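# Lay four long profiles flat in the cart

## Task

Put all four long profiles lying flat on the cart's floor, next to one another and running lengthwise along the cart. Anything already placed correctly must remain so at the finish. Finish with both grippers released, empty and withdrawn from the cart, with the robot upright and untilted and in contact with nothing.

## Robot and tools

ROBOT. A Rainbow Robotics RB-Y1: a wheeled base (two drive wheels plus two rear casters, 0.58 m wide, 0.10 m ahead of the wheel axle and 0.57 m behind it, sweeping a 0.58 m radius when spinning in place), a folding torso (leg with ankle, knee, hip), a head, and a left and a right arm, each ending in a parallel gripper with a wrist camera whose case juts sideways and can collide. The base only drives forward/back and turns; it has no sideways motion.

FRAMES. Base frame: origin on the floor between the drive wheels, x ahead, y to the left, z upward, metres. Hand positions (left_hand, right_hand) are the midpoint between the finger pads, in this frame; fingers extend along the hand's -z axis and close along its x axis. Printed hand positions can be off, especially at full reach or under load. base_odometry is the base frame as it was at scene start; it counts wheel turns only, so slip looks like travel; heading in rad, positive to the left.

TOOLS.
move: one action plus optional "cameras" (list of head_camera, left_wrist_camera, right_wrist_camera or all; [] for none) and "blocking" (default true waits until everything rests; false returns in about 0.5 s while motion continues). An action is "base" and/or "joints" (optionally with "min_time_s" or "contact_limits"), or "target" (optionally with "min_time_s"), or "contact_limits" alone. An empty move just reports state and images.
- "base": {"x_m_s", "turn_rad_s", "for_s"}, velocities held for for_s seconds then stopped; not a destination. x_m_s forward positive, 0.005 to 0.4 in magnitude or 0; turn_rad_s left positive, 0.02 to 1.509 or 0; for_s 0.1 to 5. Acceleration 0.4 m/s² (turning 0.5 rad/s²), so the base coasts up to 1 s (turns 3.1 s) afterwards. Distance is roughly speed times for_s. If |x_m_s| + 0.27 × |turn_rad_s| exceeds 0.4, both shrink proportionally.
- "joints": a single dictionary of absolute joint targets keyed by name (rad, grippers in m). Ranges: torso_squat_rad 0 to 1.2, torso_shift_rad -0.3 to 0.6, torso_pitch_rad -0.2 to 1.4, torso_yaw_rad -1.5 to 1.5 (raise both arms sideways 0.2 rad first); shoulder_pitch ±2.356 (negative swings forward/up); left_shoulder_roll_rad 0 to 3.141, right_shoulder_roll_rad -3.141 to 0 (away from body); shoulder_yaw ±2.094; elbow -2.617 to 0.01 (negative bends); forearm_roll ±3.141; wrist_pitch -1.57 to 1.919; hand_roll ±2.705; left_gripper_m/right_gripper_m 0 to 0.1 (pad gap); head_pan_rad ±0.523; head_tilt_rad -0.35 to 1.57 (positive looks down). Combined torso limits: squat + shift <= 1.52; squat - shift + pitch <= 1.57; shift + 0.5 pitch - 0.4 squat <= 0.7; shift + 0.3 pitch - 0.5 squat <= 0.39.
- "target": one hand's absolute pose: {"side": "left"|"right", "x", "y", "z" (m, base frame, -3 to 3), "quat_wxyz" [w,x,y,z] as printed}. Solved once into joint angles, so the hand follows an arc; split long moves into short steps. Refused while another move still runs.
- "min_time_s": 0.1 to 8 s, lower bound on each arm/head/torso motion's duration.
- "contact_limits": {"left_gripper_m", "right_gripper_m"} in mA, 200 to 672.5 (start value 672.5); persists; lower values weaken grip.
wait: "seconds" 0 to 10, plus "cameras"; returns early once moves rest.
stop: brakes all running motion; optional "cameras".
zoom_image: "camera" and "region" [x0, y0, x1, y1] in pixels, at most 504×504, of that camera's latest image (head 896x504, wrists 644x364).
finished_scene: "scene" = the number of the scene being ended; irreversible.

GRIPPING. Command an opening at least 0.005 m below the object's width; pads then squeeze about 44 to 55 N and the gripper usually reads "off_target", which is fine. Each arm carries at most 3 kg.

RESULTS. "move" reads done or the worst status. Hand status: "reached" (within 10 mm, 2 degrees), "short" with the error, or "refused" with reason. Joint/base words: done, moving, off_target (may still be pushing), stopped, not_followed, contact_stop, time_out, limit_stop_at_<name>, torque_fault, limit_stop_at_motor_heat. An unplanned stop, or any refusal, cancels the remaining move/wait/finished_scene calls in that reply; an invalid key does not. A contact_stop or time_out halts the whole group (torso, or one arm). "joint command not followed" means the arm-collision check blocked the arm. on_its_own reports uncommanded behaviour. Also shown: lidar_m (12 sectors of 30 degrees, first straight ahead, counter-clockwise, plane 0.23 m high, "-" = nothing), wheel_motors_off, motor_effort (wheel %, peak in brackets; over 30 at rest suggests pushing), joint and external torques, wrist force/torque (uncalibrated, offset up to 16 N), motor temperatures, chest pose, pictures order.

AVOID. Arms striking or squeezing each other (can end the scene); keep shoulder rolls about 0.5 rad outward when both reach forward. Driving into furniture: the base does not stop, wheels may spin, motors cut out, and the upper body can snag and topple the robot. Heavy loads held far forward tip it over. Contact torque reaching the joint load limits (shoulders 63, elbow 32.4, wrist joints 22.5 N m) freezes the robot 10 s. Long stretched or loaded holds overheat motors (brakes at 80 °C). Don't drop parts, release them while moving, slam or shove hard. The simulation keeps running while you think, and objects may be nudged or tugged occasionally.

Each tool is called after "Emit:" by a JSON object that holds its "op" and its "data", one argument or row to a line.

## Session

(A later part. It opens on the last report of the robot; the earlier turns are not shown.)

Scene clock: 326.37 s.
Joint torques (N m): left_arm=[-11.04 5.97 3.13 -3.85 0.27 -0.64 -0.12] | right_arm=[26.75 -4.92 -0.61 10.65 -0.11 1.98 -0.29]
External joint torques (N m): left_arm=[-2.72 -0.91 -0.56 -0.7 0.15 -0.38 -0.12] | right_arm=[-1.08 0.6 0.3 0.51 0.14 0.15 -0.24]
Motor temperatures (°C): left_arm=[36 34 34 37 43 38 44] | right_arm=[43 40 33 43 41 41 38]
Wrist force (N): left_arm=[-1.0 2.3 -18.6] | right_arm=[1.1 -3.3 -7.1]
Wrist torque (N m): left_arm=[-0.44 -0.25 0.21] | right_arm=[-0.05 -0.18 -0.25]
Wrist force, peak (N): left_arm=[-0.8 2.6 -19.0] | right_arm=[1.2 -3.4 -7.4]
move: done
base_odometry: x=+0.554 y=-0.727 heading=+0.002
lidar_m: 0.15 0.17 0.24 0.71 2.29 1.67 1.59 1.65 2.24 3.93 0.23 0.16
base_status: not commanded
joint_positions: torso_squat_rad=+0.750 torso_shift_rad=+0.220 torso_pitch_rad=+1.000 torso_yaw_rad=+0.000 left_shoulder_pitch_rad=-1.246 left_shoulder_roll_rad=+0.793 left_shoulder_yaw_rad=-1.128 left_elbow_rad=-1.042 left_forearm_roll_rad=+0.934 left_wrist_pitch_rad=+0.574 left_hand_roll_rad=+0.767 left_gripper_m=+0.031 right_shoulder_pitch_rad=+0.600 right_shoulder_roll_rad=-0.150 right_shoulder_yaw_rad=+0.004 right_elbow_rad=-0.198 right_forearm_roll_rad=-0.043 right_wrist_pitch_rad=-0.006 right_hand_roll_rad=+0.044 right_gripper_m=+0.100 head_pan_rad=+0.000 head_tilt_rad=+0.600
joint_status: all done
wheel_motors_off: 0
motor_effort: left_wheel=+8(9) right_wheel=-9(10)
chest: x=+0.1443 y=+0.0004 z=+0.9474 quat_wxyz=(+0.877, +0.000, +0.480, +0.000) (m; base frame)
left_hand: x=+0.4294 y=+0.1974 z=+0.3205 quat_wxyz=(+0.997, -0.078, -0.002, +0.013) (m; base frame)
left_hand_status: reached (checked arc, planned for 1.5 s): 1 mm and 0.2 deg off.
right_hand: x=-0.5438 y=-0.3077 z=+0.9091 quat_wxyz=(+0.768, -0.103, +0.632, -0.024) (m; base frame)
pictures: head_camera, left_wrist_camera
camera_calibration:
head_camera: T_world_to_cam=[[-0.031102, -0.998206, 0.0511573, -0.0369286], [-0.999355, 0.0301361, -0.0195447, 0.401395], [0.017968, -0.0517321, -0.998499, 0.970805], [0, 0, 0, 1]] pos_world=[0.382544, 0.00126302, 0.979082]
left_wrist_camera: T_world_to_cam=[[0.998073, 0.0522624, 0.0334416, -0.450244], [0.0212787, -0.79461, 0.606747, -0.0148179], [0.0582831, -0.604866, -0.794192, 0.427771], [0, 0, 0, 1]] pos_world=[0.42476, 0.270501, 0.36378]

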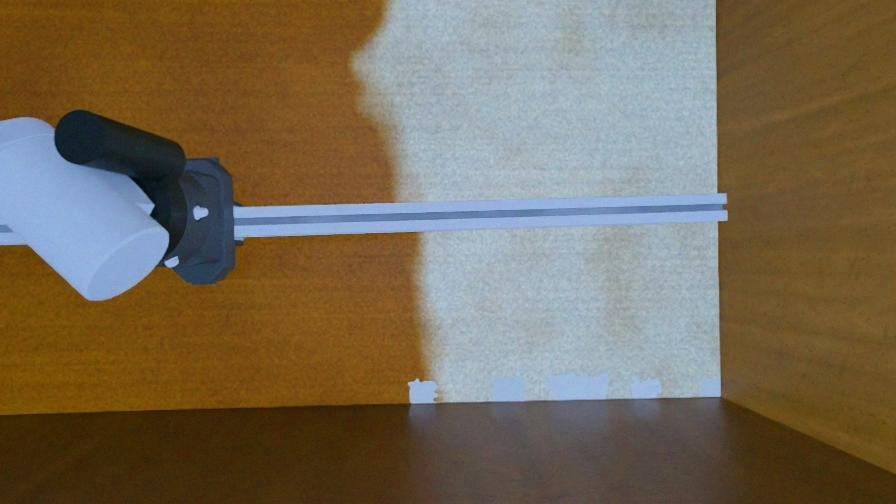

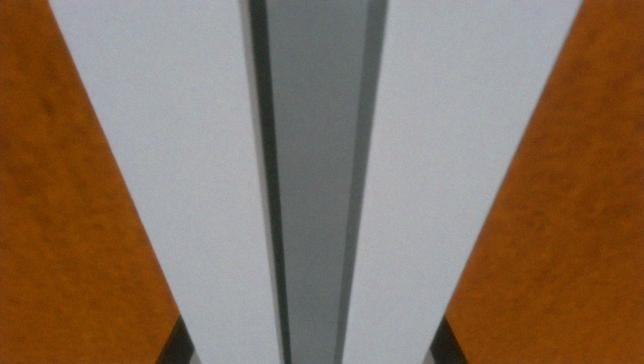

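Emit:
{"op": "move", "data": {
  "target": {"side":"left","x":0.43,"y":0.197,"z":0.303,"quat_wxyz":[0.9968,-0.0793,-0.001,0.0125]},
  "min_time_s": 1.5,
  "cameras": []
}}

Emit:
{"op": "move", "data": {
  "target": {"side":"left","x":0.43,"y":0.197,"z":0.294,"quat_wxyz":[0.9968,-0.0793,-0.001,0.0125]},
  "min_time_s": 1,
  "cameras": ["head_camera"]
}}

Scene clock: 333.40 s.
Joint torques (N m): left_arm=[-11.41 2.17 3.1 -4.37 0.55 -1.36 -0.27] | right_arm=[26.94 -4.79 -0.18 10.74 -0.07 2.11 -0.31]
External joint torques (N m): left_arm=[-2.92 -4.2 -0.09 -1.75 0.43 -1.13 -0.27] | right_arm=[-0.89 0.72 0.72 0.6 0.18 0.27 -0.26]
Motor temperatures (°C): left_arm=[36 34 34 37 43 38 44] | right_arm=[43 40 33 43 41 41 38]
Wrist force (N): left_arm=[-3.6 6.0 -3.3] | right_arm=[1.0 -3.4 -7.2]
Wrist torque (N m): left_arm=[-0.53 -0.46 0.28] | right_arm=[-0.03 -0.19 -0.26]
Wrist force, peak (N): left_arm=[-0.9 2.7 -19.0] | right_arm=[1.0 -3.4 -7.5]
move: done
base_odometry: x=+0.554 y=-0.727 heading=+0.002
lidar_m: 0.16 0.17 0.24 0.70 2.30 1.66 1.58 1.65 2.24 3.91 0.23 0.17
base_status: not commanded
joint_positions: torso_squat_rad=+0.750 torso_shift_rad=+0.220 torso_pitch_rad=+1.000 torso_yaw_rad=+0.000 left_shoulder_pitch_rad=-1.263 left_shoulder_roll_rad=+0.715 left_shoulder_yaw_rad=-1.128 left_elbow_rad=-0.879 left_forearm_roll_rad=+1.022 left_wrist_pitch_rad=+0.522 left_hand_roll_rad=+0.641 left_gripper_m=+0.031 right_shoulder_pitch_rad=+0.600 right_shoulder_roll_rad=-0.150 right_shoulder_yaw_rad=+0.004 right_elbow_rad=-0.198 right_forearm_roll_rad=-0.043 right_wrist_pitch_rad=-0.006 right_hand_roll_rad=+0.044 right_gripper_m=+0.100 head_pan_rad=+0.000 head_tilt_rad=+0.600
joint_status: all done
wheel_motors_off: 0
motor_effort: left_wheel=+8(9) right_wheel=-8(11)
chest: x=+0.1442 y=+0.0004 z=+0.9475 quat_wxyz=(+0.878, +0.000, +0.480, +0.000) (m; base frame)
left_hand: x=+0.4296 y=+0.1983 z=+0.3035 quat_wxyz=(+0.997, -0.077, -0.003, +0.013) (m; base frame)
left_hand_status: reached (checked arc, planned for 1.5 s): 1 mm and 0.4 deg off.
right_hand: x=-0.5439 y=-0.3078 z=+0.9090 quat_wxyz=(+0.768, -0.103, +0.632, -0.024) (m; base frame)
pictures: none
No camera images: "cameras" was empty.

Scene clock: 334.73 s.
Joint torques (N m): left_arm=[-2.56 -0.42 0.29 11.88 -5.19 -10.73 -0.27] | right_arm=[26.16 -4.57 -0.56 10.94 -0.1 2.01 -0.32]
External joint torques (N m): left_arm=[6.27 -6.53 -2.61 14.14 -5.3 -10.5 -0.26] | right_arm=[-1.66 0.89 0.33 0.8 0.15 0.17 -0.27]
Motor temperatures (°C): left_arm=[36 34 34 37 43 39 44] | right_arm=[43 40 33 43 41 41 38]
Wrist force (N): left_arm=[-54.5 -19.5 199.1] | right_arm=[0.9 -3.1 -7.3]
Wrist torque (N m): left_arm=[0.77 1.05 0.66] | right_arm=[-0.06 -0.20 -0.26]
Wrist force, peak (N): left_arm=[-55.4 -18.2 199.1] | right_arm=[1.2 -3.4 -7.6]
move: done
base_odometry: x=+0.554 y=-0.727 heading=+0.002
lidar_m: 0.16 0.17 0.23 0.73 2.29 1.68 1.59 1.65 2.26 3.91 0.22 0.16
base_status: not commanded
joint_positions: torso_squat_rad=+0.750 torso_shift_rad=+0.218 torso_pitch_rad=+0.994 torso_yaw_rad=+0.002 left_shoulder_pitch_rad=-1.278 left_shoulder_roll_rad=+0.662 left_shoulder_yaw_rad=-1.121 left_elbow_rad=-0.771 left_forearm_roll_rad=+1.103 left_wrist_pitch_rad=+0.496 left_hand_roll_rad=+0.532 left_gripper_m=+0.030 right_shoulder_pitch_rad=+0.600 right_shoulder_roll_rad=-0.150 right_shoulder_yaw_rad=+0.004 right_elbow_rad=-0.198 right_forearm_roll_rad=-0.043 right_wrist_pitch_rad=-0.006 right_hand_roll_rad=+0.044 right_gripper_m=+0.100 head_pan_rad=+0.000 head_tilt_rad=+0.600
joint_status: all done
wheel_motors_off: 0
motor_effort: left_wheel=+28(29) right_wheel=-8(11)
chest: x=+0.1419 y=-0.0002 z=+0.9491 quat_wxyz=(+0.879, +0.000, +0.477, +0.001) (m; base frame)
left_hand: x=+0.4324 y=+0.1972 z=+0.2989 quat_wxyz=(+0.997, -0.078, -0.005, +0.013) (m; base frame)
left_hand_status: reached (checked arc, planned for 1.0 s): 5 mm and 0.5 deg off.
right_hand: x=-0.5458 y=-0.3086 z=+0.9058 quat_wxyz=(+0.770, -0.102, +0.629, -0.023) (m; base frame)
pictures: head_camera
camera_calibration:
head_camera: T_world_to_cam=[[-0.0307961, -0.998343, 0.0486095, -0.0352874], [-0.999231, 0.029569, -0.0257659, 0.404928], [0.0242859, -0.0493656, -0.998485, 0.971585], [0, 0, 0, 1]] pos_world=[0.379934, 0.000760612, 0.982262]

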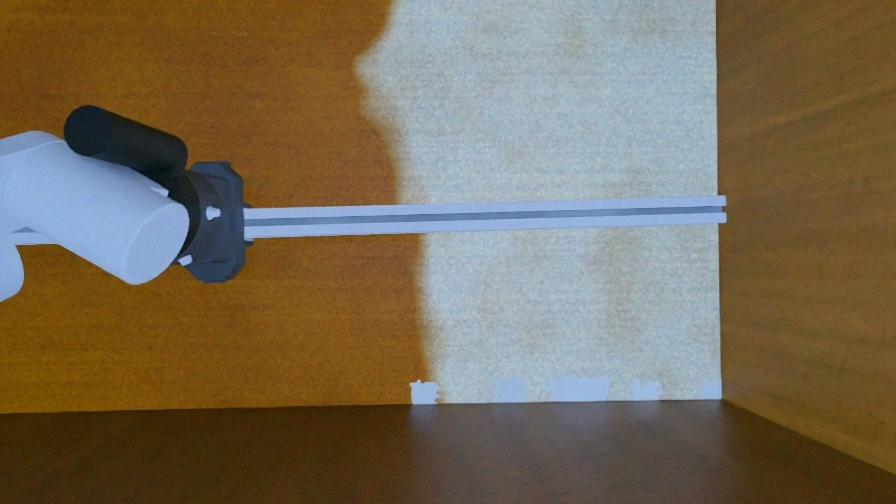

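Emit:
{"op": "move", "data": {
  "target": {"side":"left","x":0.43,"y":0.198,"z":0.304,"quat_wxyz":[0.9968,-0.0793,-0.001,0.0125]},
  "min_time_s": 0.8,
  "cameras": ["left_wrist_camera"]
}}

Scene clock: 339.23 s.
Joint torques (N m): left_arm=[-2.09 3.87 -0.49 2.09 -1.34 -1.23 0.6] | right_arm=[26.57 -4.83 -0.29 10.68 0.04 1.89 -0.21]
External joint torques (N m): left_arm=[6.6 -2.4 -3.56 4.54 -1.46 -1.01 0.6] | right_arm=[-1.26 0.66 0.61 0.54 0.29 0.05 -0.16]
Motor temperatures (°C): left_arm=[36 34 34 37 43 40 44] | right_arm=[43 40 33 43 41 41 38]
Wrist force (N): left_arm=[-12.9 -6.1 58.2] | right_arm=[0.9 -3.4 -7.3]
Wrist torque (N m): left_arm=[-0.07 -1.38 0.10] | right_arm=[-0.04 -0.19 -0.26]
Wrist force, peak (N): left_arm=[-55.1 -19.8 199.1] | right_arm=[1.0 -3.4 -7.6]
move: done
base_odometry: x=+0.554 y=-0.727 heading=+0.002
lidar_m: 0.16 0.17 0.24 0.73 2.30 1.68 1.59 1.65 2.26 3.92 0.23 0.16
base_status: not commanded
joint_positions: torso_squat_rad=+0.750 torso_shift_rad=+0.219 torso_pitch_rad=+0.997 torso_yaw_rad=+0.001 left_shoulder_pitch_rad=-1.272 left_shoulder_roll_rad=+0.691 left_shoulder_yaw_rad=-1.123 left_elbow_rad=-0.825 left_forearm_roll_rad=+1.089 left_wrist_pitch_rad=+0.515 left_hand_roll_rad=+0.562 left_gripper_m=+0.031 right_shoulder_pitch_rad=+0.600 right_shoulder_roll_rad=-0.150 right_shoulder_yaw_rad=+0.004 right_elbow_rad=-0.198 right_forearm_roll_rad=-0.043 right_wrist_pitch_rad=-0.006 right_hand_roll_rad=+0.044 right_gripper_m=+0.100 head_pan_rad=+0.000 head_tilt_rad=+0.600
joint_status: all done
wheel_motors_off: 0
motor_effort: left_wheel=+20(29) right_wheel=-4(8)
chest: x=+0.1432 y=+0.0000 z=+0.9482 quat_wxyz=(+0.878, +0.000, +0.478, +0.000) (m; base frame)
left_hand: x=+0.4306 y=+0.1968 z=+0.3018 quat_wxyz=(+0.997, -0.081, +0.001, +0.012) (m; base frame)
left_hand_status: reached (checked arc, planned for 0.8 s): 3 mm and 0.3 deg off.
right_hand: x=-0.5448 y=-0.3081 z=+0.9076 quat_wxyz=(+0.769, -0.103, +0.631, -0.024) (m; base frame)
pictures: left_wrist_camera
camera_calibration:
left_wrist_camera: T_world_to_cam=[[0.998371, 0.0501212, 0.0272785, -0.448654], [0.0229946, -0.790871, 0.611551, -0.00686538], [0.0522255, -0.609927, -0.790735, 0.414999], [0, 0, 0, 1]] pos_world=[0.426407, 0.270177, 0.344591]

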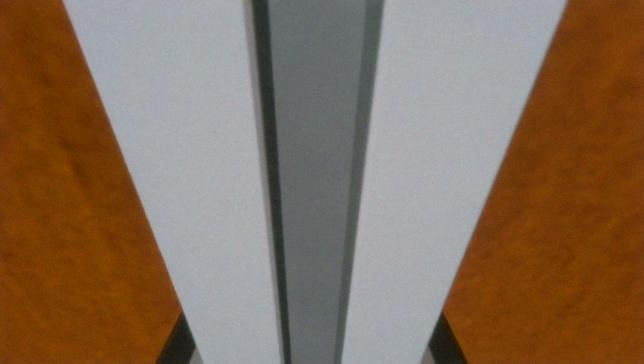

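Slightly up again, then open and lift.

Emit:
{"op": "move", "data": {
  "target": {"side":"left","x":0.43,"y":0.198,"z":0.306,"quat_wxyz":[0.9968,-0.0793,-0.001,0.0125]},
  "min_time_s": 0.8,
  "cameras": []
}}

Emit:
{"op": "move", "data": {
  "joints": {"left_gripper_m":0.05},
  "cameras": ["left_wrist_camera"]
}}

Emit:
{"op": "move", "data": {
  "target": {"side":"left","x":0.43,"y":0.198,"z":0.37,"quat_wxyz":[0.9968,-0.0793,-0.001,0.0125]},
  "min_time_s": 1.5,
  "cameras": ["head_camera","left_wrist_camera"]
}}

Scene clock: 343.60 s.
Joint torques (N m): left_arm=[-9.42 7.68 2.12 -4.05 -0.08 -0.09 0.84] | right_arm=[26.54 -4.79 -0.04 10.99 -0.07 1.87 -0.48]
External joint torques (N m): left_arm=[-0.88 1.27 -1.07 -1.46 -0.21 0.14 0.84] | right_arm=[-1.29 0.72 0.86 0.84 0.19 0.03 -0.43]
Motor temperatures (°C): left_arm=[36 34 34 37 43 40 44] | right_arm=[43 40 33 43 41 41 38]
Wrist force (N): left_arm=[-1.4 2.7 -18.0] | right_arm=[0.9 -3.4 -7.4]
Wrist torque (N m): left_arm=[-0.43 -0.27 0.25] | right_arm=[-0.01 -0.20 -0.26]
Wrist force, peak (N): left_arm=[-12.9 -6.4 58.5] | right_arm=[1.2 -3.3 -7.6]
move: done
base_odometry: x=+0.554 y=-0.727 heading=+0.002
lidar_m: 0.16 0.17 0.24 0.71 2.29 1.67 1.59 1.65 2.25 3.91 0.23 0.17
base_status: not commanded
joint_positions: torso_squat_rad=+0.750 torso_shift_rad=+0.220 torso_pitch_rad=+1.000 torso_yaw_rad=+0.000 left_shoulder_pitch_rad=-1.266 left_shoulder_roll_rad=+0.715 left_shoulder_yaw_rad=-1.127 left_elbow_rad=-0.872 left_forearm_roll_rad=+1.057 left_wrist_pitch_rad=+0.524 left_hand_roll_rad=+0.606 left_gripper_m=+0.031 right_shoulder_pitch_rad=+0.600 right_shoulder_roll_rad=-0.150 right_shoulder_yaw_rad=+0.004 right_elbow_rad=-0.198 right_forearm_roll_rad=-0.043 right_wrist_pitch_rad=-0.006 right_hand_roll_rad=+0.044 right_gripper_m=+0.100 head_pan_rad=+0.000 head_tilt_rad=+0.600
joint_status: all done
wheel_motors_off: 0
motor_effort: left_wheel=+13(20) right_wheel=-7(7)
chest: x=+0.1442 y=+0.0002 z=+0.9475 quat_wxyz=(+0.878, +0.000, +0.479, +0.000) (m; base frame)
left_hand: x=+0.4291 y=+0.1975 z=+0.3040 quat_wxyz=(+0.997, -0.081, +0.002, +0.012) (m; base frame)
left_hand_status: reached (checked arc, planned for 0.8 s): 2 mm and 0.3 deg off.
right_hand: x=-0.5440 y=-0.3078 z=+0.9089 quat_wxyz=(+0.768, -0.103, +0.632, -0.024) (m; base frame)
pictures: none
No camera images: "cameras" was empty.

Scene clock: 344.30 s.
Joint torques (N m): left_arm=[-8.86 6.58 2.99 -3.19 -0.12 0.1 0.48] | right_arm=[27.25 -4.81 -0.42 11.05 -0.04 2.17 -0.23]
External joint torques (N m): left_arm=[-0.32 0.16 -0.19 -0.6 -0.24 0.33 0.48] | right_arm=[-0.58 0.7 0.48 0.9 0.22 0.34 -0.18]
Motor temperatures (°C): left_arm=[36 34 34 37 43 40 44] | right_arm=[43 40 33 43 41 41 38]
Wrist force (N): left_arm=[-1.2 1.4 -9.2] | right_arm=[1.0 -3.4 -7.4]
Wrist torque (N m): left_arm=[-0.44 -0.24 0.24] | right_arm=[-0.02 -0.18 -0.25]
Wrist force, peak (N): left_arm=[-1.2 2.7 -17.7] | right_arm=[1.0 -3.6 -7.6]
move: done
base_odometry: x=+0.554 y=-0.727 heading=+0.002
lidar_m: 0.15 0.17 0.23 0.71 2.29 1.67 1.59 1.65 2.25 3.91 0.24 0.17
base_status: not commanded
joint_positions: torso_squat_rad=+0.750 torso_shift_rad=+0.220 torso_pitch_rad=+1.000 torso_yaw_rad=+0.000 left_shoulder_pitch_rad=-1.266 left_shoulder_roll_rad=+0.715 left_shoulder_yaw_rad=-1.127 left_elbow_rad=-0.872 left_forearm_roll_rad=+1.057 left_wrist_pitch_rad=+0.524 left_hand_roll_rad=+0.606 left_gripper_m=+0.050 right_shoulder_pitch_rad=+0.600 right_shoulder_roll_rad=-0.150 right_shoulder_yaw_rad=+0.004 right_elbow_rad=-0.198 right_forearm_roll_rad=-0.043 right_wrist_pitch_rad=-0.006 right_hand_roll_rad=+0.044 right_gripper_m=+0.100 head_pan_rad=+0.000 head_tilt_rad=+0.600
joint_status: all done
wheel_motors_off: 0
motor_effort: left_wheel=+11(13) right_wheel=-4(8)
chest: x=+0.1442 y=+0.0002 z=+0.9475 quat_wxyz=(+0.878, +0.000, +0.479, +0.000) (m; base frame)
left_hand: x=+0.4293 y=+0.1975 z=+0.3040 quat_wxyz=(+0.997, -0.081, +0.002, +0.012) (m; base frame)
right_hand: x=-0.5440 y=-0.3078 z=+0.9089 quat_wxyz=(+0.768, -0.103, +0.632, -0.024) (m; base frame)
pictures: left_wrist_camera
camera_calibration:
left_wrist_camera: T_world_to_cam=[[0.998415, 0.0501642, 0.0254992, -0.446851], [0.0241284, -0.790988, 0.611356, -0.00805581], [0.0508378, -0.609772, -0.790945, 0.417874], [0, 0, 0, 1]] pos_world=[0.425094, 0.270852, 0.346835]

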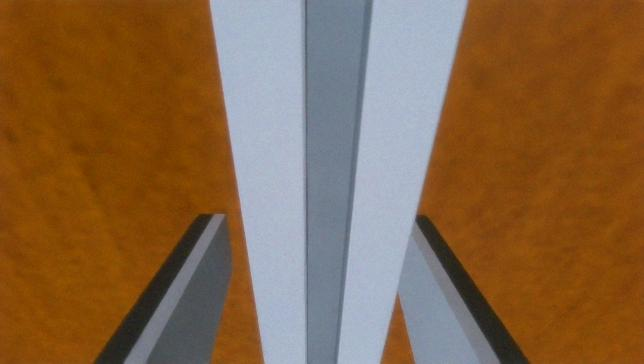

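Scene clock: 346.13 s.
Joint torques (N m): left_arm=[-7.43 8.09 4.61 -4.83 -0.48 -0.02 0.58] | right_arm=[26.44 -5.31 -0.31 10.7 0.04 2.07 -0.33]
External joint torques (N m): left_arm=[0.76 0.02 -0.11 -0.82 -0.62 0.27 0.58] | right_arm=[-1.39 0.2 0.6 0.56 0.29 0.24 -0.27]
Motor temperatures (°C): left_arm=[36 34 34 37 43 40 44] | right_arm=[43 40 33 43 41 41 38]
Wrist force (N): left_arm=[-1.5 1.2 -9.6] | right_arm=[1.1 -3.0 -7.3]
Wrist torque (N m): left_arm=[-0.42 -0.32 0.21] | right_arm=[-0.07 -0.17 -0.26]
Wrist force, peak (N): left_arm=[-1.2 0.8 -9.8] | right_arm=[1.0 -3.5 -7.5]
move: done
base_odometry: x=+0.554 y=-0.727 heading=+0.002
lidar_m: 0.16 0.17 0.24 0.71 2.30 1.67 1.59 1.65 2.25 3.91 0.23 0.16
base_status: not commanded
joint_positions: torso_squat_rad=+0.750 torso_shift_rad=+0.220 torso_pitch_rad=+1.000 torso_yaw_rad=+0.000 left_shoulder_pitch_rad=-1.235 left_shoulder_roll_rad=+0.971 left_shoulder_yaw_rad=-1.126 left_elbow_rad=-1.373 left_forearm_roll_rad=+0.863 left_wrist_pitch_rad=+0.692 left_hand_roll_rad=+0.944 left_gripper_m=+0.050 right_shoulder_pitch_rad=+0.600 right_shoulder_roll_rad=-0.150 right_shoulder_yaw_rad=+0.004 right_elbow_rad=-0.198 right_forearm_roll_rad=-0.043 right_wrist_pitch_rad=-0.006 right_hand_roll_rad=+0.044 right_gripper_m=+0.100 head_pan_rad=+0.000 head_tilt_rad=+0.600
joint_status: all done
wheel_motors_off: 0
motor_effort: left_wheel=+10(11) right_wheel=-7(8)
chest: x=+0.1442 y=+0.0002 z=+0.9475 quat_wxyz=(+0.878, +0.000, +0.479, +0.000) (m; base frame)
left_hand: x=+0.4306 y=+0.1976 z=+0.3698 quat_wxyz=(+0.996, -0.083, +0.002, +0.012) (m; base frame)
left_hand_status: reached (checked arc, planned for 1.5 s): 1 mm and 0.6 deg off.
right_hand: x=-0.5440 y=-0.3078 z=+0.9089 quat_wxyz=(+0.768, -0.103, +0.632, -0.024) (m; base frame)
pictures: head_camera, left_wrist_camera
camera_calibration:
head_camera: T_world_to_cam=[[-0.0311768, -0.998219, 0.0508611, -0.0367823], [-0.999347, 0.0302003, -0.0198562, 0.40155], [0.0182848, -0.0514469, -0.998508, 0.970821], [0, 0, 0, 1]] pos_world=[0.382389, 0.00110206, 0.979217]
left_wrist_camera: T_world_to_cam=[[0.998504, 0.0490959, 0.024089, -0.449195], [0.0239015, -0.787975, 0.615243, -0.0501419], [0.0491875, -0.613747, -0.787969, 0.47027], [0, 0, 0, 1]] pos_world=[0.42659, 0.27117, 0.412229]

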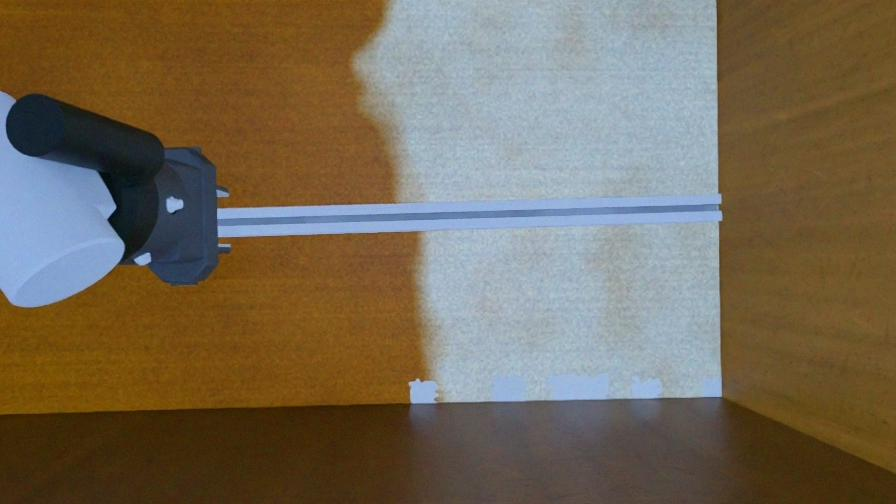

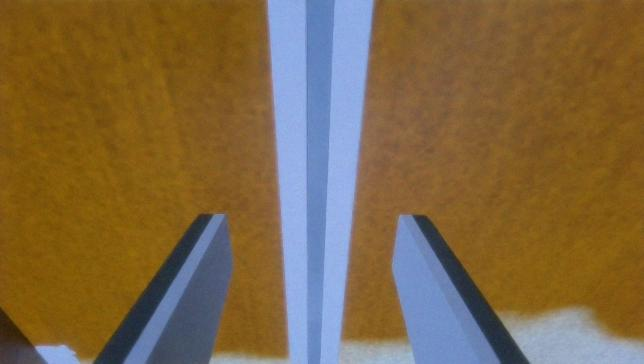

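Emit:
{"op": "move", "data": {
  "target": {"side":"left","x":0.40,"y":0.20,"z":0.55,"quat_wxyz":[0.9968,-0.0793,0,0]},
  "min_time_s": 1.5,
  "cameras": []
}}

Emit:
{"op": "move", "data": {
  "joints": {"torso_squat_rad":0.35,"torso_pitch_rad":0.9,"torso_shift_rad":0,"left_gripper_m":0.055},
  "cameras": []
}}

Emit:
{"op": "move", "data": {
  "base": {"x_m_s":-0.3,"for_s":1.65},
  "cameras": ["head_camera"]
}}

Scene clock: 359.07 s.
Joint torques (N m): left_arm=[-7.28 9.98 6.62 -5.38 0.09 -0.2 0.36] | right_arm=[26.15 -4.83 -0.7 10.58 -0.17 2.07 -0.24]
External joint torques (N m): left_arm=[-0.52 0.16 0.84 -0.31 -0.01 0.13 0.36] | right_arm=[-1.68 0.68 0.2 0.44 0.08 0.24 -0.19]
Motor temperatures (°C): left_arm=[36 34 34 37 43 39 44] | right_arm=[43 40 33 43 41 41 38]
Wrist force (N): left_arm=[-1.1 1.6 -9.2] | right_arm=[1.2 -3.1 -7.6]
Wrist torque (N m): left_arm=[-0.49 -0.22 0.19] | right_arm=[-0.06 -0.15 -0.26]
Wrist force, peak (N): left_arm=[-1.2 0.6 -10.0] | right_arm=[1.0 -3.3 -7.6]
move: done
base_odometry: x=+0.554 y=-0.727 heading=+0.002
lidar_m: 0.15 0.16 0.24 0.70 2.30 1.67 1.59 1.65 2.26 3.90 0.23 0.17
base_status: not commanded
joint_positions: torso_squat_rad=+0.750 torso_shift_rad=+0.220 torso_pitch_rad=+1.000 torso_yaw_rad=+0.000 left_shoulder_pitch_rad=-1.243 left_shoulder_roll_rad=+1.467 left_shoulder_yaw_rad=-1.050 left_elbow_rad=-2.254 left_forearm_roll_rad=+0.828 left_wrist_pitch_rad=+1.011 left_hand_roll_rad=+1.341 left_gripper_m=+0.050 right_shoulder_pitch_rad=+0.600 right_shoulder_roll_rad=-0.150 right_shoulder_yaw_rad=+0.004 right_elbow_rad=-0.198 right_forearm_roll_rad=-0.043 right_wrist_pitch_rad=-0.006 right_hand_roll_rad=+0.044 right_gripper_m=+0.100 head_pan_rad=+0.000 head_tilt_rad=+0.600
joint_status: all done
wheel_motors_off: 0
motor_effort: left_wheel=+8(10) right_wheel=-5(9)
chest: x=+0.1442 y=+0.0002 z=+0.9475 quat_wxyz=(+0.878, +0.000, +0.479, +0.000) (m; base frame)
left_hand: x=+0.3998 y=+0.1999 z=+0.5498 quat_wxyz=(+0.997, -0.079, +0.000, +0.000) (m; base frame)
left_hand_status: reached (checked arc, planned for 1.5 s): 0 mm and 0.0 deg off.
right_hand: x=-0.5440 y=-0.3078 z=+0.9089 quat_wxyz=(+0.768, -0.103, +0.632, -0.024) (m; base frame)
pictures: none
No camera images: "cameras" was empty.

Scene clock: 361.37 s.
Joint torques (N m): left_arm=[-8.22 10.22 6.52 -4.65 -0.51 -0.08 0.47] | right_arm=[26.43 -5.39 -0.17 10.49 -0.09 1.82 -0.43]
External joint torques (N m): left_arm=[-0.31 0.25 -0.04 -0.15 -0.46 0.28 0.48] | right_arm=[-1.04 0.41 0.76 0.48 0.16 0.04 -0.38]
Motor temperatures (°C): left_arm=[36 34 34 37 43 39 44] | right_arm=[43 40 33 43 41 41 37]
Wrist force (N): left_arm=[-1.9 1.6 -8.9] | right_arm=[1.1 -3.5 -7.6]
Wrist torque (N m): left_arm=[-0.46 -0.25 0.19] | right_arm=[-0.05 -0.13 -0.27]
Wrist force, peak (N): left_arm=[-1.4 1.3 -9.6] | right_arm=[1.0 -3.6 -8.1]
move: done
base_odometry: x=+0.554 y=-0.727 heading=+0.002
lidar_m: 0.16 0.17 0.24 0.71 2.29 1.68 1.59 1.66 2.25 3.91 0.22 0.16
base_status: not commanded
joint_positions: torso_squat_rad=+0.350 torso_shift_rad=+0.000 torso_pitch_rad=+0.900 torso_yaw_rad=+0.000 left_shoulder_pitch_rad=-1.243 left_shoulder_roll_rad=+1.467 left_shoulder_yaw_rad=-1.050 left_elbow_rad=-2.254 left_forearm_roll_rad=+0.828 left_wrist_pitch_rad=+1.011 left_hand_roll_rad=+1.341 left_gripper_m=+0.055 right_shoulder_pitch_rad=+0.600 right_shoulder_roll_rad=-0.150 right_shoulder_yaw_rad=+0.004 right_elbow_rad=-0.198 right_forearm_roll_rad=-0.043 right_wrist_pitch_rad=-0.006 right_hand_roll_rad=+0.044 right_gripper_m=+0.100 head_pan_rad=+0.000 head_tilt_rad=+0.600
joint_status: all done
wheel_motors_off: 0
motor_effort: left_wheel=+8(8) right_wheel=-3(10)
chest: x=+0.0144 y=+0.0002 z=+1.1304 quat_wxyz=(+0.900, +0.000, +0.435, +0.000) (m; base frame)
left_hand: x=+0.3085 y=+0.1999 z=+0.7602 quat_wxyz=(+0.996, -0.079, -0.050, -0.004) (m; base frame)
right_hand: x=-0.6665 y=-0.3078 z=+1.0233 quat_wxyz=(+0.799, -0.102, +0.592, -0.029) (m; base frame)
pictures: none
No camera images: "cameras" was empty.

Scene clock: 364.43 s.
Joint torques (N m): left_arm=[-8.78 10.45 6.48 -4.98 -0.52 -0.3 0.12] | right_arm=[26.25 -5.4 -0.46 10.69 -0.15 2 -0.19]
External joint torques (N m): left_arm=[-0.88 0.48 -0.08 -0.47 -0.47 0.07 0.12] | right_arm=[-1.22 0.41 0.46 0.68 0.1 0.22 -0.14]
Motor temperatures (°C): left_arm=[36 34 34 37 43 39 44] | right_arm=[43 40 33 43 41 41 37]
Wrist force (N): left_arm=[-2.2 1.8 -8.8] | right_arm=[1.1 -3.4 -7.9]
Wrist torque (N m): left_arm=[-0.48 -0.27 0.19] | right_arm=[-0.04 -0.15 -0.26]
Wrist force, peak (N): left_arm=[-2.5 1.4 -9.2] | right_arm=[1.0 -3.5 -8.4]
move: done
base_odometry: x=+0.054 y=-0.728 heading=+0.003
lidar_m: 0.66 0.69 0.97 4.36 1.58 1.16 1.09 1.14 1.55 4.21 2.10 0.68
base_status: done (sent for 1.67 of 1.67 s)
joint_positions: torso_squat_rad=+0.350 torso_shift_rad=+0.000 torso_pitch_rad=+0.900 torso_yaw_rad=+0.000 left_shoulder_pitch_rad=-1.243 left_shoulder_roll_rad=+1.467 left_shoulder_yaw_rad=-1.050 left_elbow_rad=-2.254 left_forearm_roll_rad=+0.828 left_wrist_pitch_rad=+1.011 left_hand_roll_rad=+1.341 left_gripper_m=+0.055 right_shoulder_pitch_rad=+0.600 right_shoulder_roll_rad=-0.150 right_shoulder_yaw_rad=+0.004 right_elbow_rad=-0.198 right_forearm_roll_rad=-0.043 right_wrist_pitch_rad=-0.006 right_hand_roll_rad=+0.044 right_gripper_m=+0.100 head_pan_rad=+0.000 head_tilt_rad=+0.600
joint_status: not commanded
wheel_motors_off: 0
motor_effort: left_wheel=+13(49) right_wheel=-10(34)
chest: x=+0.0144 y=+0.0003 z=+1.1304 quat_wxyz=(+0.900, +0.000, +0.435, +0.000) (m; base frame)
left_hand: x=+0.3085 y=+0.1999 z=+0.7602 quat_wxyz=(+0.996, -0.079, -0.050, -0.004) (m; base frame)
right_hand: x=-0.6665 y=-0.3078 z=+1.0233 quat_wxyz=(+0.799, -0.102, +0.592, -0.029) (m; base frame)
pictures: head_camera
camera_calibration:
head_camera: T_world_to_cam=[[-0.0360798, -0.998216, 0.0475786, -0.0462951], [-0.992378, 0.0301741, -0.119477, 0.388022], [0.117828, -0.0515267, -0.991696, 1.14668], [0, 0, 0, 1]] pos_world=[0.248283, 0.00116366, 1.18572]

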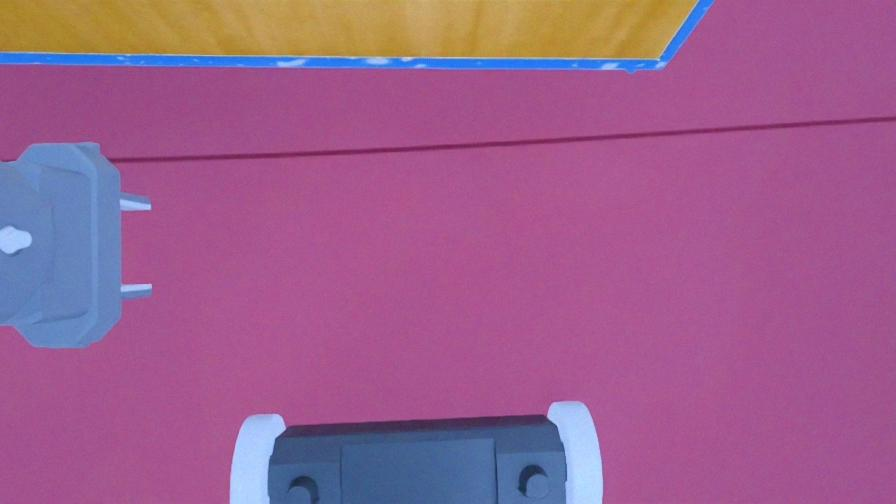

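Emit:
{"op": "move", "data": {
  "base": {"turn_rad_s":0.7,"for_s":2.238},
  "cameras": []
}}

Emit:
{"op": "move", "data": {
  "joints": {"left_shoulder_pitch_rad":-0.5,"left_shoulder_roll_rad":0.5,"left_shoulder_yaw_rad":0.1,"left_elbow_rad":-1.2,"left_forearm_roll_rad":0,"left_wrist_pitch_rad":-0.6,"left_hand_roll_rad":-1.3,"right_shoulder_pitch_rad":0.2},
  "min_time_s": 2,
  "cameras": ["head_camera"]
}}

Emit:
{"op": "move", "data": {
  "base": {"x_m_s":0.35,"for_s":3.315},
  "joints": {"torso_squat_rad":0.8,"torso_pitch_rad":0.5},
  "cameras": []
}}

Emit:
{"op": "move", "data": {
  "base": {"turn_rad_s":-0.7,"for_s":2.244},
  "joints": {"head_pan_rad":0.4,"head_tilt_rad":0.5},
  "cameras": ["head_camera"]
}}

Scene clock: 377.73 s.
Joint torques (N m): left_arm=[-7.73 10.16 6.08 -4.53 -0.35 -0.36 0.43] | right_arm=[25.91 -5.01 -0.47 10.54 0.08 1.88 -0.23]
External joint torques (N m): left_arm=[0.18 0.19 -0.48 -0.02 -0.3 0.01 0.44] | right_arm=[-1.56 0.79 0.45 0.52 0.33 0.1 -0.18]
Motor temperatures (°C): left_arm=[36 34 34 37 43 39 44] | right_arm=[43 40 33 43 41 41 37]
Wrist force (N): left_arm=[-2.4 1.3 -8.7] | right_arm=[1.2 -3.7 -7.9]
Wrist torque (N m): left_arm=[-0.42 -0.30 0.19] | right_arm=[-0.02 -0.12 -0.26]
Wrist force, peak (N): left_arm=[-2.4 1.7 -9.3] | right_arm=[0.9 -4.1 -8.1]
move: done
base_odometry: x=+0.054 y=-0.728 heading=+1.565
lidar_m: 4.40 1.56 1.14 1.10 1.15 1.56 4.17 2.11 0.68 0.66 0.69 0.96
base_status: done (sent for 2.23 of 2.23 s)
joint_positions: torso_squat_rad=+0.350 torso_shift_rad=+0.000 torso_pitch_rad=+0.900 torso_yaw_rad=+0.000 left_shoulder_pitch_rad=-1.243 left_shoulder_roll_rad=+1.467 left_shoulder_yaw_rad=-1.050 left_elbow_rad=-2.254 left_forearm_roll_rad=+0.828 left_wrist_pitch_rad=+1.011 left_hand_roll_rad=+1.341 left_gripper_m=+0.055 right_shoulder_pitch_rad=+0.600 right_shoulder_roll_rad=-0.150 right_shoulder_yaw_rad=+0.004 right_elbow_rad=-0.198 right_forearm_roll_rad=-0.043 right_wrist_pitch_rad=-0.006 right_hand_roll_rad=+0.044 right_gripper_m=+0.100 head_pan_rad=+0.000 head_tilt_rad=+0.600
joint_status: not commanded
wheel_motors_off: 0
motor_effort: left_wheel=+4(47) right_wheel=+13(52)
chest: x=+0.0144 y=+0.0003 z=+1.1304 quat_wxyz=(+0.900, +0.000, +0.435, +0.000) (m; base frame)
left_hand: x=+0.3085 y=+0.2000 z=+0.7602 quat_wxyz=(+0.996, -0.079, -0.050, -0.004) (m; base frame)
right_hand: x=-0.6665 y=-0.3078 z=+1.0233 quat_wxyz=(+0.799, -0.102, +0.592, -0.029) (m; base frame)
pictures: none
No camera images: "cameras" was empty.

Scene clock: 380.13 s.
Joint torques (N m): left_arm=[-1.87 8.54 4.15 -6.57 0.72 -1.5 0.71] | right_arm=[22.19 -3.39 -0.09 9.05 -0.15 1.42 -0.32]
External joint torques (N m): left_arm=[-0.91 0.58 0.14 -0.32 0.23 0.2 0.69] | right_arm=[-1.79 0.44 0.6 0.3 0.05 -0.03 -0.28]
Motor temperatures (°C): left_arm=[36 34 34 37 43 39 44] | right_arm=[43 40 33 43 41 41 37]
Wrist force (N): left_arm=[-0.2 -5.1 -4.1] | right_arm=[-0.3 -4.0 -10.1]
Wrist torque (N m): left_arm=[0.01 -0.15 0.16] | right_arm=[0.02 -0.24 -0.28]
Wrist force, peak (N): left_arm=[-3.4 2.1 -8.7] | right_arm=[-0.3 -3.9 -10.2]
move: done
base_odometry: x=+0.054 y=-0.728 heading=+1.565
lidar_m: 4.41 1.57 1.14 1.10 1.14 1.56 4.18 2.10 0.69 0.65 0.70 0.96
base_status: not commanded
joint_positions: torso_squat_rad=+0.350 torso_shift_rad=+0.000 torso_pitch_rad=+0.900 torso_yaw_rad=+0.000 left_shoulder_pitch_rad=-0.500 left_shoulder_roll_rad=+0.500 left_shoulder_yaw_rad=+0.100 left_elbow_rad=-1.200 left_forearm_roll_rad=+0.000 left_wrist_pitch_rad=-0.600 left_hand_roll_rad=-1.300 left_gripper_m=+0.055 right_shoulder_pitch_rad=+0.200 right_shoulder_roll_rad=-0.150 right_shoulder_yaw_rad=+0.004 right_elbow_rad=-0.198 right_forearm_roll_rad=-0.043 right_wrist_pitch_rad=-0.006 right_hand_roll_rad=+0.044 right_gripper_m=+0.100 head_pan_rad=+0.000 head_tilt_rad=+0.600
joint_status: all done
wheel_motors_off: 0
motor_effort: left_wheel=+4(4) right_wheel=+19(19)
chest: x=+0.0144 y=+0.0003 z=+1.1304 quat_wxyz=(+0.900, +0.000, +0.435, +0.000) (m; base frame)
left_hand: x=+0.4189 y=+0.3354 z=+0.7085 quat_wxyz=(+0.453, +0.445, -0.466, -0.616) (m; base frame)
right_hand: x=-0.5462 y=-0.3349 z=+0.7519 quat_wxyz=(+0.900, -0.077, +0.429, +0.018) (m; base frame)
pictures: head_camera
camera_calibration:
head_camera: T_world_to_cam=[[-0.0360282, -0.998217, 0.0475997, -0.0462995], [-0.99238, 0.0301202, -0.11948, 0.388021], [0.117833, -0.0515416, -0.991695, 1.14668], [0, 0, 0, 1]] pos_world=[0.24828, 0.00119734, 1.18572]

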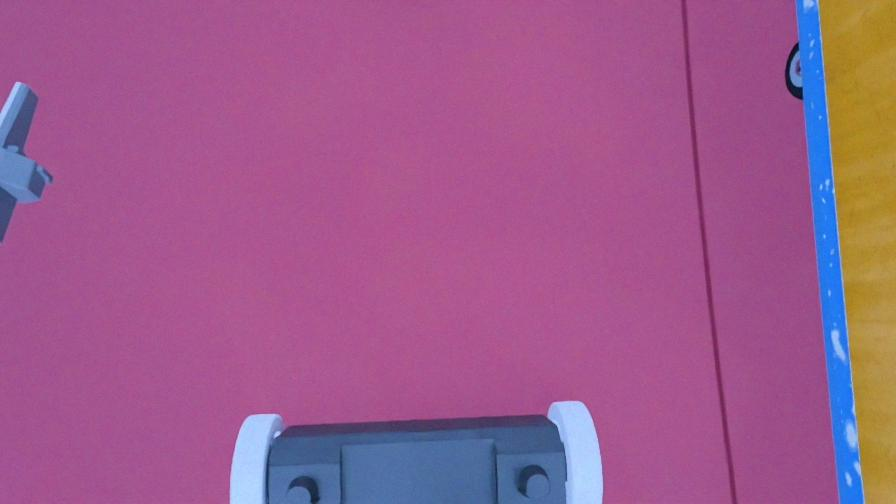

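Scene clock: 384.80 s.
Joint torques (N m): left_arm=[-9.08 9.45 3.47 -8.31 0.9 -1.74 0.36] | right_arm=[15.63 -5.13 -0.2 6.18 -0.1 0.88 -0.35]
External joint torques (N m): left_arm=[0.22 -0.54 -1.12 -0.23 0.33 -0.16 0.34] | right_arm=[-0.6 -0.36 0.46 0.27 0.03 0.04 -0.33]
Motor temperatures (°C): left_arm=[36 34 34 37 43 39 44] | right_arm=[43 40 33 43 41 41 37]
Wrist force (N): left_arm=[0.4 -5.8 -1.6] | right_arm=[-2.0 -3.6 -11.2]
Wrist torque (N m): left_arm=[0.08 -0.08 0.17] | right_arm=[0.04 -0.29 -0.31]
Wrist force, peak (N): left_arm=[0.0 -6.1 -3.9] | right_arm=[-2.0 -3.9 -11.8]
move: done
base_odometry: x=+0.060 y=+0.427 heading=+1.566
lidar_m: 4.43 1.58 1.16 1.12 1.16 1.57 4.22 0.95 0.73 0.86 0.83 1.22
base_status: done (sent for 3.3 of 3.3 s)
joint_positions: torso_squat_rad=+0.800 torso_shift_rad=+0.000 torso_pitch_rad=+0.500 torso_yaw_rad=+0.000 left_shoulder_pitch_rad=-0.500 left_shoulder_roll_rad=+0.500 left_shoulder_yaw_rad=+0.100 left_elbow_rad=-1.200 left_forearm_roll_rad=+0.000 left_wrist_pitch_rad=-0.600 left_hand_roll_rad=-1.300 left_gripper_m=+0.055 right_shoulder_pitch_rad=+0.200 right_shoulder_roll_rad=-0.150 right_shoulder_yaw_rad=+0.004 right_elbow_rad=-0.198 right_forearm_roll_rad=-0.043 right_wrist_pitch_rad=-0.006 right_hand_roll_rad=+0.044 right_gripper_m=+0.100 head_pan_rad=+0.000 head_tilt_rad=+0.600
joint_status: all done
wheel_motors_off: 0
motor_effort: left_wheel=+7(41) right_wheel=-8(48)
chest: x=-0.0796 y=+0.0003 z=+1.0397 quat_wxyz=(+0.969, +0.000, +0.247, +0.000) (m; base frame)
left_hand: x=+0.4573 y=+0.3353 z=+0.8088 quat_wxyz=(+0.351, +0.558, -0.547, -0.515) (m; base frame)
right_hand: x=-0.4485 y=-0.3349 z=+0.4728 quat_wxyz=(+0.967, -0.079, +0.241, +0.002) (m; base frame)
pictures: none
No camera images: "cameras" was empty.

Scene clock: 388.77 s.
Joint torques (N m): left_arm=[-9.75 9.65 4.02 -8.07 0.92 -1.65 0.6] | right_arm=[15 -4.84 -0.34 5.91 0.1 0.81 -0.16]
External joint torques (N m): left_arm=[-0.45 -0.34 -0.56 0.01 0.35 -0.07 0.58] | right_arm=[-1.22 -0.07 0.31 -0.01 0.23 -0.03 -0.14]
Motor temperatures (°C): left_arm=[36 34 34 37 43 39 44] | right_arm=[42 40 33 42 41 41 37]
Wrist force (N): left_arm=[0.4 -5.5 -2.0] | right_arm=[-2.2 -3.8 -11.2]
Wrist torque (N m): left_arm=[0.06 -0.11 0.17] | right_arm=[0.08 -0.32 -0.31]
Wrist force, peak (N): left_arm=[0.2 -6.4 -1.8] | right_arm=[-1.7 -4.1 -11.9]
move: done
base_odometry: x=+0.060 y=+0.426 heading=+0.003
lidar_m: 0.86 0.84 1.23 4.40 1.58 1.16 1.10 1.14 1.56 4.22 0.96 0.73
base_status: done (sent for 2.23 of 2.23 s)
joint_positions: torso_squat_rad=+0.800 torso_shift_rad=+0.000 torso_pitch_rad=+0.500 torso_yaw_rad=+0.000 left_shoulder_pitch_rad=-0.500 left_shoulder_roll_rad=+0.500 left_shoulder_yaw_rad=+0.100 left_elbow_rad=-1.200 left_forearm_roll_rad=+0.000 left_wrist_pitch_rad=-0.600 left_hand_roll_rad=-1.300 left_gripper_m=+0.055 right_shoulder_pitch_rad=+0.200 right_shoulder_roll_rad=-0.150 right_shoulder_yaw_rad=+0.004 right_elbow_rad=-0.198 right_forearm_roll_rad=-0.043 right_wrist_pitch_rad=-0.006 right_hand_roll_rad=+0.044 right_gripper_m=+0.100 head_pan_rad=+0.400 head_tilt_rad=+0.500
joint_status: all done
wheel_motors_off: 0
motor_effort: left_wheel=+16(40) right_wheel=+3(47)
chest: x=-0.0796 y=+0.0003 z=+1.0397 quat_wxyz=(+0.969, +0.000, +0.247, +0.000) (m; base frame)
left_hand: x=+0.4573 y=+0.3353 z=+0.8087 quat_wxyz=(+0.351, +0.558, -0.547, -0.515) (m; base frame)
right_hand: x=-0.4485 y=-0.3349 z=+0.4728 quat_wxyz=(+0.967, -0.079, +0.241, +0.002) (m; base frame)
pictures: head_camera
camera_calibration:
head_camera: T_world_to_cam=[[0.29086, -0.942572, -0.164192, 0.19336], [-0.793951, -0.14202, -0.591162, 0.797353], [0.533894, 0.302306, -0.789663, 0.873387], [0, 0, 0, 1]] pos_world=[0.110522, 0.0314652, 1.19279]

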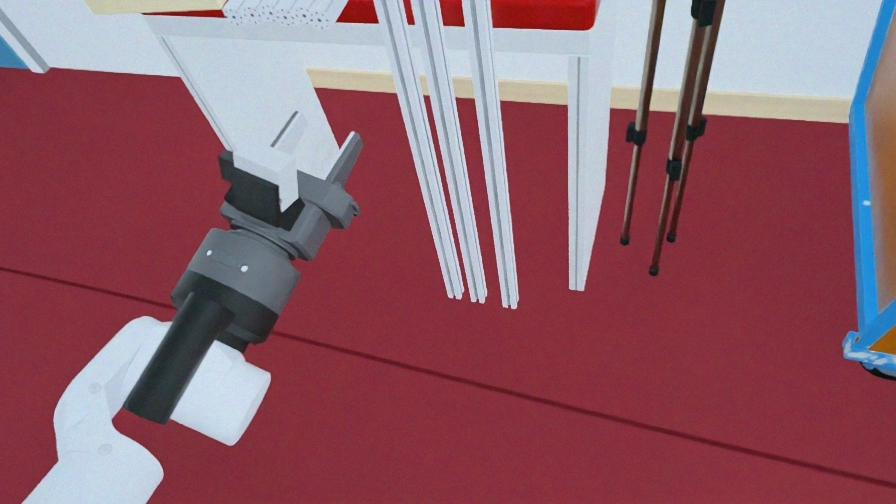

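Emit:
{"op": "move", "data": {
  "target": {"side":"left","x":0.22,"y":0.297,"z":0.56,"quat_wxyz":[0.514,0.486,-0.486,-0.514]},
  "min_time_s": 2,
  "cameras": []
}}

Emit:
{"op": "move", "data": {
  "base": {"x_m_s":0.2,"for_s":2.25},
  "cameras": ["left_wrist_camera"]
}}

Scene clock: 400.67 s.
Joint torques (N m): left_arm=[-1.63 3.86 0.8 -2.31 0.61 -2.17 0.05] | right_arm=[15.16 -4.61 -0.68 6.28 -0.04 0.94 -0.26]
External joint torques (N m): left_arm=[0.14 -0.13 0.16 -0.12 0.35 -0.33 0.04] | right_arm=[-1.07 0.16 -0.02 0.37 0.09 0.1 -0.23]
Motor temperatures (°C): left_arm=[36 34 34 37 43 39 44] | right_arm=[41 40 33 42 41 41 37]
Wrist force (N): left_arm=[-0.8 -5.9 -3.6] | right_arm=[-2.0 -3.8 -11.8]
Wrist torque (N m): left_arm=[0.11 -0.18 0.22] | right_arm=[0.08 -0.30 -0.30]
Wrist force, peak (N): left_arm=[-0.6 -6.9 -3.5] | right_arm=[-2.3 -3.7 -11.9]
move: done
base_odometry: x=+0.060 y=+0.426 heading=+0.003
lidar_m: 0.86 0.83 1.22 4.40 1.60 1.17 1.10 1.14 1.55 4.23 0.95 0.73
base_status: not commanded
joint_positions: torso_squat_rad=+0.800 torso_shift_rad=+0.000 torso_pitch_rad=+0.500 torso_yaw_rad=+0.000 left_shoulder_pitch_rad=-0.431 left_shoulder_roll_rad=+0.180 left_shoulder_yaw_rad=+0.102 left_elbow_rad=-0.267 left_forearm_roll_rad=+0.046 left_wrist_pitch_rad=-1.287 left_hand_roll_rad=-1.435 left_gripper_m=+0.055 right_shoulder_pitch_rad=+0.200 right_shoulder_roll_rad=-0.150 right_shoulder_yaw_rad=+0.004 right_elbow_rad=-0.198 right_forearm_roll_rad=-0.043 right_wrist_pitch_rad=-0.006 right_hand_roll_rad=+0.044 right_gripper_m=+0.100 head_pan_rad=+0.400 head_tilt_rad=+0.500
joint_status: all done
wheel_motors_off: 0
motor_effort: left_wheel=+15(16) right_wheel=+4(7)
chest: x=-0.0796 y=+0.0003 z=+1.0397 quat_wxyz=(+0.969, +0.000, +0.247, +0.000) (m; base frame)
left_hand: x=+0.2200 y=+0.2968 z=+0.5605 quat_wxyz=(+0.522, +0.479, -0.477, -0.520) (m; base frame)
left_hand_status: reached (checked arc, as near as the solve gets, planned for 2.0 s): 1 mm and 1.8 deg off.
right_hand: x=-0.4485 y=-0.3349 z=+0.4728 quat_wxyz=(+0.967, -0.079, +0.241, +0.002) (m; base frame)
pictures: none
No camera images: "cameras" was empty.

Scene clock: 403.80 s.
Joint torques (N m): left_arm=[-1.38 4.26 1.99 -2.6 0.41 -1.87 -0.04] | right_arm=[15.39 -4.7 -0.17 5.95 0.13 0.83 -0.39]
External joint torques (N m): left_arm=[0.4 0.27 1.35 -0.41 0.15 -0.03 -0.05] | right_arm=[-0.84 0.06 0.49 0.04 0.25 -0.01 -0.36]
Motor temperatures (°C): left_arm=[35 34 34 37 43 39 44] | right_arm=[41 40 33 42 41 41 37]
Wrist force (N): left_arm=[-0.9 -6.4 -3.5] | right_arm=[-2.0 -3.6 -11.5]
Wrist torque (N m): left_arm=[0.18 -0.17 0.22] | right_arm=[0.05 -0.30 -0.31]
Wrist force, peak (N): left_arm=[-0.8 -6.9 -3.8] | right_arm=[-2.6 -3.7 -11.9]
move: done
base_odometry: x=+0.513 y=+0.428 heading=+0.002
lidar_m: 0.48 0.42 0.49 3.91 2.24 1.63 1.55 1.62 2.19 0.87 0.37 0.51
base_status: done (sent for 2.27 of 2.27 s)
joint_positions: torso_squat_rad=+0.800 torso_shift_rad=+0.000 torso_pitch_rad=+0.500 torso_yaw_rad=+0.000 left_shoulder_pitch_rad=-0.431 left_shoulder_roll_rad=+0.180 left_shoulder_yaw_rad=+0.102 left_elbow_rad=-0.267 left_forearm_roll_rad=+0.046 left_wrist_pitch_rad=-1.287 left_hand_roll_rad=-1.435 left_gripper_m=+0.055 right_shoulder_pitch_rad=+0.200 right_shoulder_roll_rad=-0.150 right_shoulder_yaw_rad=+0.004 right_elbow_rad=-0.198 right_forearm_roll_rad=-0.043 right_wrist_pitch_rad=-0.006 right_hand_roll_rad=+0.044 right_gripper_m=+0.100 head_pan_rad=+0.400 head_tilt_rad=+0.500
joint_status: not commanded
wheel_motors_off: 0
motor_effort: left_wheel=-7(49) right_wheel=+10(44)
chest: x=-0.0796 y=+0.0003 z=+1.0397 quat_wxyz=(+0.969, +0.000, +0.247, +0.000) (m; base frame)
left_hand: x=+0.2200 y=+0.2968 z=+0.5606 quat_wxyz=(+0.522, +0.479, -0.477, -0.520) (m; base frame)
right_hand: x=-0.4485 y=-0.3349 z=+0.4728 quat_wxyz=(+0.967, -0.079, +0.241, +0.002) (m; base frame)
pictures: left_wrist_camera
camera_calibration:
left_wrist_camera: T_world_to_cam=[[-0.0282963, -0.999324, 0.0234763, 0.289056], [-0.55058, -0.00402072, -0.834773, 0.622217], [0.834303, -0.0365465, -0.550094, 0.214464], [0, 0, 0, 1]] pos_world=[0.171832, 0.2992, 0.630599]

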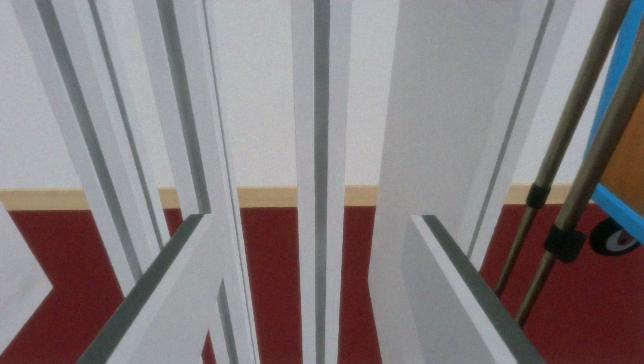

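Emit:
{"op": "move", "data": {
  "base": {"x_m_s":0.1,"for_s":0.45},
  "cameras": []
}}

Emit:
{"op": "move", "data": {
  "target": {"side":"left","x":0.275,"y":0.294,"z":0.56,"quat_wxyz":[0.514,0.486,-0.486,-0.514]},
  "min_time_s": 1.5,
  "cameras": ["left_wrist_camera"]
}}

Scene clock: 414.23 s.
Joint torques (N m): left_arm=[-0.67 3.47 1.15 -2.56 0.42 -1.98 -0.21] | right_arm=[14.96 -4.44 -0.06 6.07 0.02 0.96 -0.23]
External joint torques (N m): left_arm=[1.1 -0.52 0.51 -0.37 0.16 -0.13 -0.22] | right_arm=[-1.27 0.32 0.59 0.16 0.14 0.12 -0.2]
Motor temperatures (°C): left_arm=[35 34 34 37 43 39 44] | right_arm=[41 40 33 42 41 40 37]
Wrist force (N): left_arm=[-0.7 -6.4 -3.5] | right_arm=[-2.0 -3.7 -11.7]
Wrist torque (N m): left_arm=[0.14 -0.15 0.23] | right_arm=[0.07 -0.32 -0.29]
Wrist force, peak (N): left_arm=[-1.0 -6.8 -4.0] | right_arm=[-2.2 -3.6 -12.0]
move: done
base_odometry: x=+0.560 y=+0.428 heading=+0.002
lidar_m: 0.43 0.38 0.42 3.71 2.30 1.69 1.59 1.66 2.26 0.69 0.34 0.49
base_status: done (sent for 0.47 of 0.47 s)
joint_positions: torso_squat_rad=+0.800 torso_shift_rad=+0.000 torso_pitch_rad=+0.500 torso_yaw_rad=+0.000 left_shoulder_pitch_rad=-0.431 left_shoulder_roll_rad=+0.180 left_shoulder_yaw_rad=+0.102 left_elbow_rad=-0.267 left_forearm_roll_rad=+0.046 left_wrist_pitch_rad=-1.287 left_hand_roll_rad=-1.435 left_gripper_m=+0.055 right_shoulder_pitch_rad=+0.200 right_shoulder_roll_rad=-0.150 right_shoulder_yaw_rad=+0.004 right_elbow_rad=-0.198 right_forearm_roll_rad=-0.043 right_wrist_pitch_rad=-0.006 right_hand_roll_rad=+0.044 right_gripper_m=+0.100 head_pan_rad=+0.400 head_tilt_rad=+0.500
joint_status: not commanded
wheel_motors_off: 0
motor_effort: left_wheel=-10(24) right_wheel=+8(42)
chest: x=-0.0796 y=+0.0003 z=+1.0397 quat_wxyz=(+0.969, +0.000, +0.247, +0.000) (m; base frame)
left_hand: x=+0.2200 y=+0.2968 z=+0.5606 quat_wxyz=(+0.522, +0.479, -0.477, -0.520) (m; base frame)
right_hand: x=-0.4486 y=-0.3349 z=+0.4728 quat_wxyz=(+0.967, -0.079, +0.241, +0.002) (m; base frame)
pictures: none
No camera images: "cameras" was empty.

Scene clock: 416.07 s.
Joint torques (N m): left_arm=[-4.8 6.06 1.44 -3.44 0.63 -1.81 -0.09] | right_arm=[15.45 -4.85 -0.38 6.09 0.23 0.97 -0.22]
External joint torques (N m): left_arm=[-0.55 1.7 0.81 -0.42 0.38 0.03 -0.1] | right_arm=[-0.78 -0.08 0.28 0.17 0.35 0.13 -0.19]
Motor temperatures (°C): left_arm=[35 34 34 37 43 39 44] | right_arm=[41 40 33 42 41 40 37]
Wrist force (N): left_arm=[-0.7 -6.7 -4.0] | right_arm=[-2.2 -3.9 -11.5]
Wrist torque (N m): left_arm=[0.16 -0.15 0.20] | right_arm=[0.08 -0.33 -0.30]
Wrist force, peak (N): left_arm=[-0.9 -7.1 -4.1] | right_arm=[-2.0 -3.7 -11.9]
move: short
base_odometry: x=+0.560 y=+0.428 heading=+0.002
lidar_m: 0.43 0.38 0.42 3.73 2.29 1.67 1.59 1.65 2.26 0.68 0.34 0.50
base_status: not commanded
joint_positions: torso_squat_rad=+0.800 torso_shift_rad=+0.000 torso_pitch_rad=+0.500 torso_yaw_rad=+0.000 left_shoulder_pitch_rad=-0.536 left_shoulder_roll_rad=+0.193 left_shoulder_yaw_rad=+0.111 left_elbow_rad=-0.267 left_forearm_roll_rad=+0.056 left_wrist_pitch_rad=-1.158 left_hand_roll_rad=-1.441 left_gripper_m=+0.055 right_shoulder_pitch_rad=+0.200 right_shoulder_roll_rad=-0.150 right_shoulder_yaw_rad=+0.004 right_elbow_rad=-0.198 right_forearm_roll_rad=-0.043 right_wrist_pitch_rad=-0.006 right_hand_roll_rad=+0.044 right_gripper_m=+0.100 head_pan_rad=+0.400 head_tilt_rad=+0.500
joint_status: all done
wheel_motors_off: 0
motor_effort: left_wheel=-11(11) right_wheel=+8(11)
chest: x=-0.0796 y=+0.0003 z=+1.0397 quat_wxyz=(+0.969, +0.000, +0.247, +0.000) (m; base frame)
left_hand: x=+0.2747 y=+0.2937 z=+0.5605 quat_wxyz=(+0.529, +0.473, -0.469, -0.525) (m; base frame)
left_hand_status: short (checked arc, as near as the solve gets, planned for 1.5 s): 1 mm and 3.2 deg off. The place is met; only the turn is off.
right_hand: x=-0.4486 y=-0.3349 z=+0.4728 quat_wxyz=(+0.967, -0.079, +0.241, +0.002) (m; base frame)
pictures: left_wrist_camera
camera_calibration:
left_wrist_camera: T_world_to_cam=[[-0.0243896, -0.999409, 0.0242314, 0.285981], [-0.57126, -0.00595856, -0.820748, 0.650665], [0.820407, -0.0338601, -0.570777, 0.1833], [0, 0, 0, 1]] pos_world=[0.228293, 0.295895, 0.631725]

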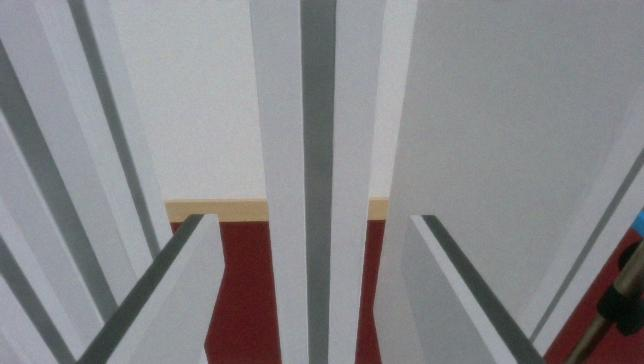

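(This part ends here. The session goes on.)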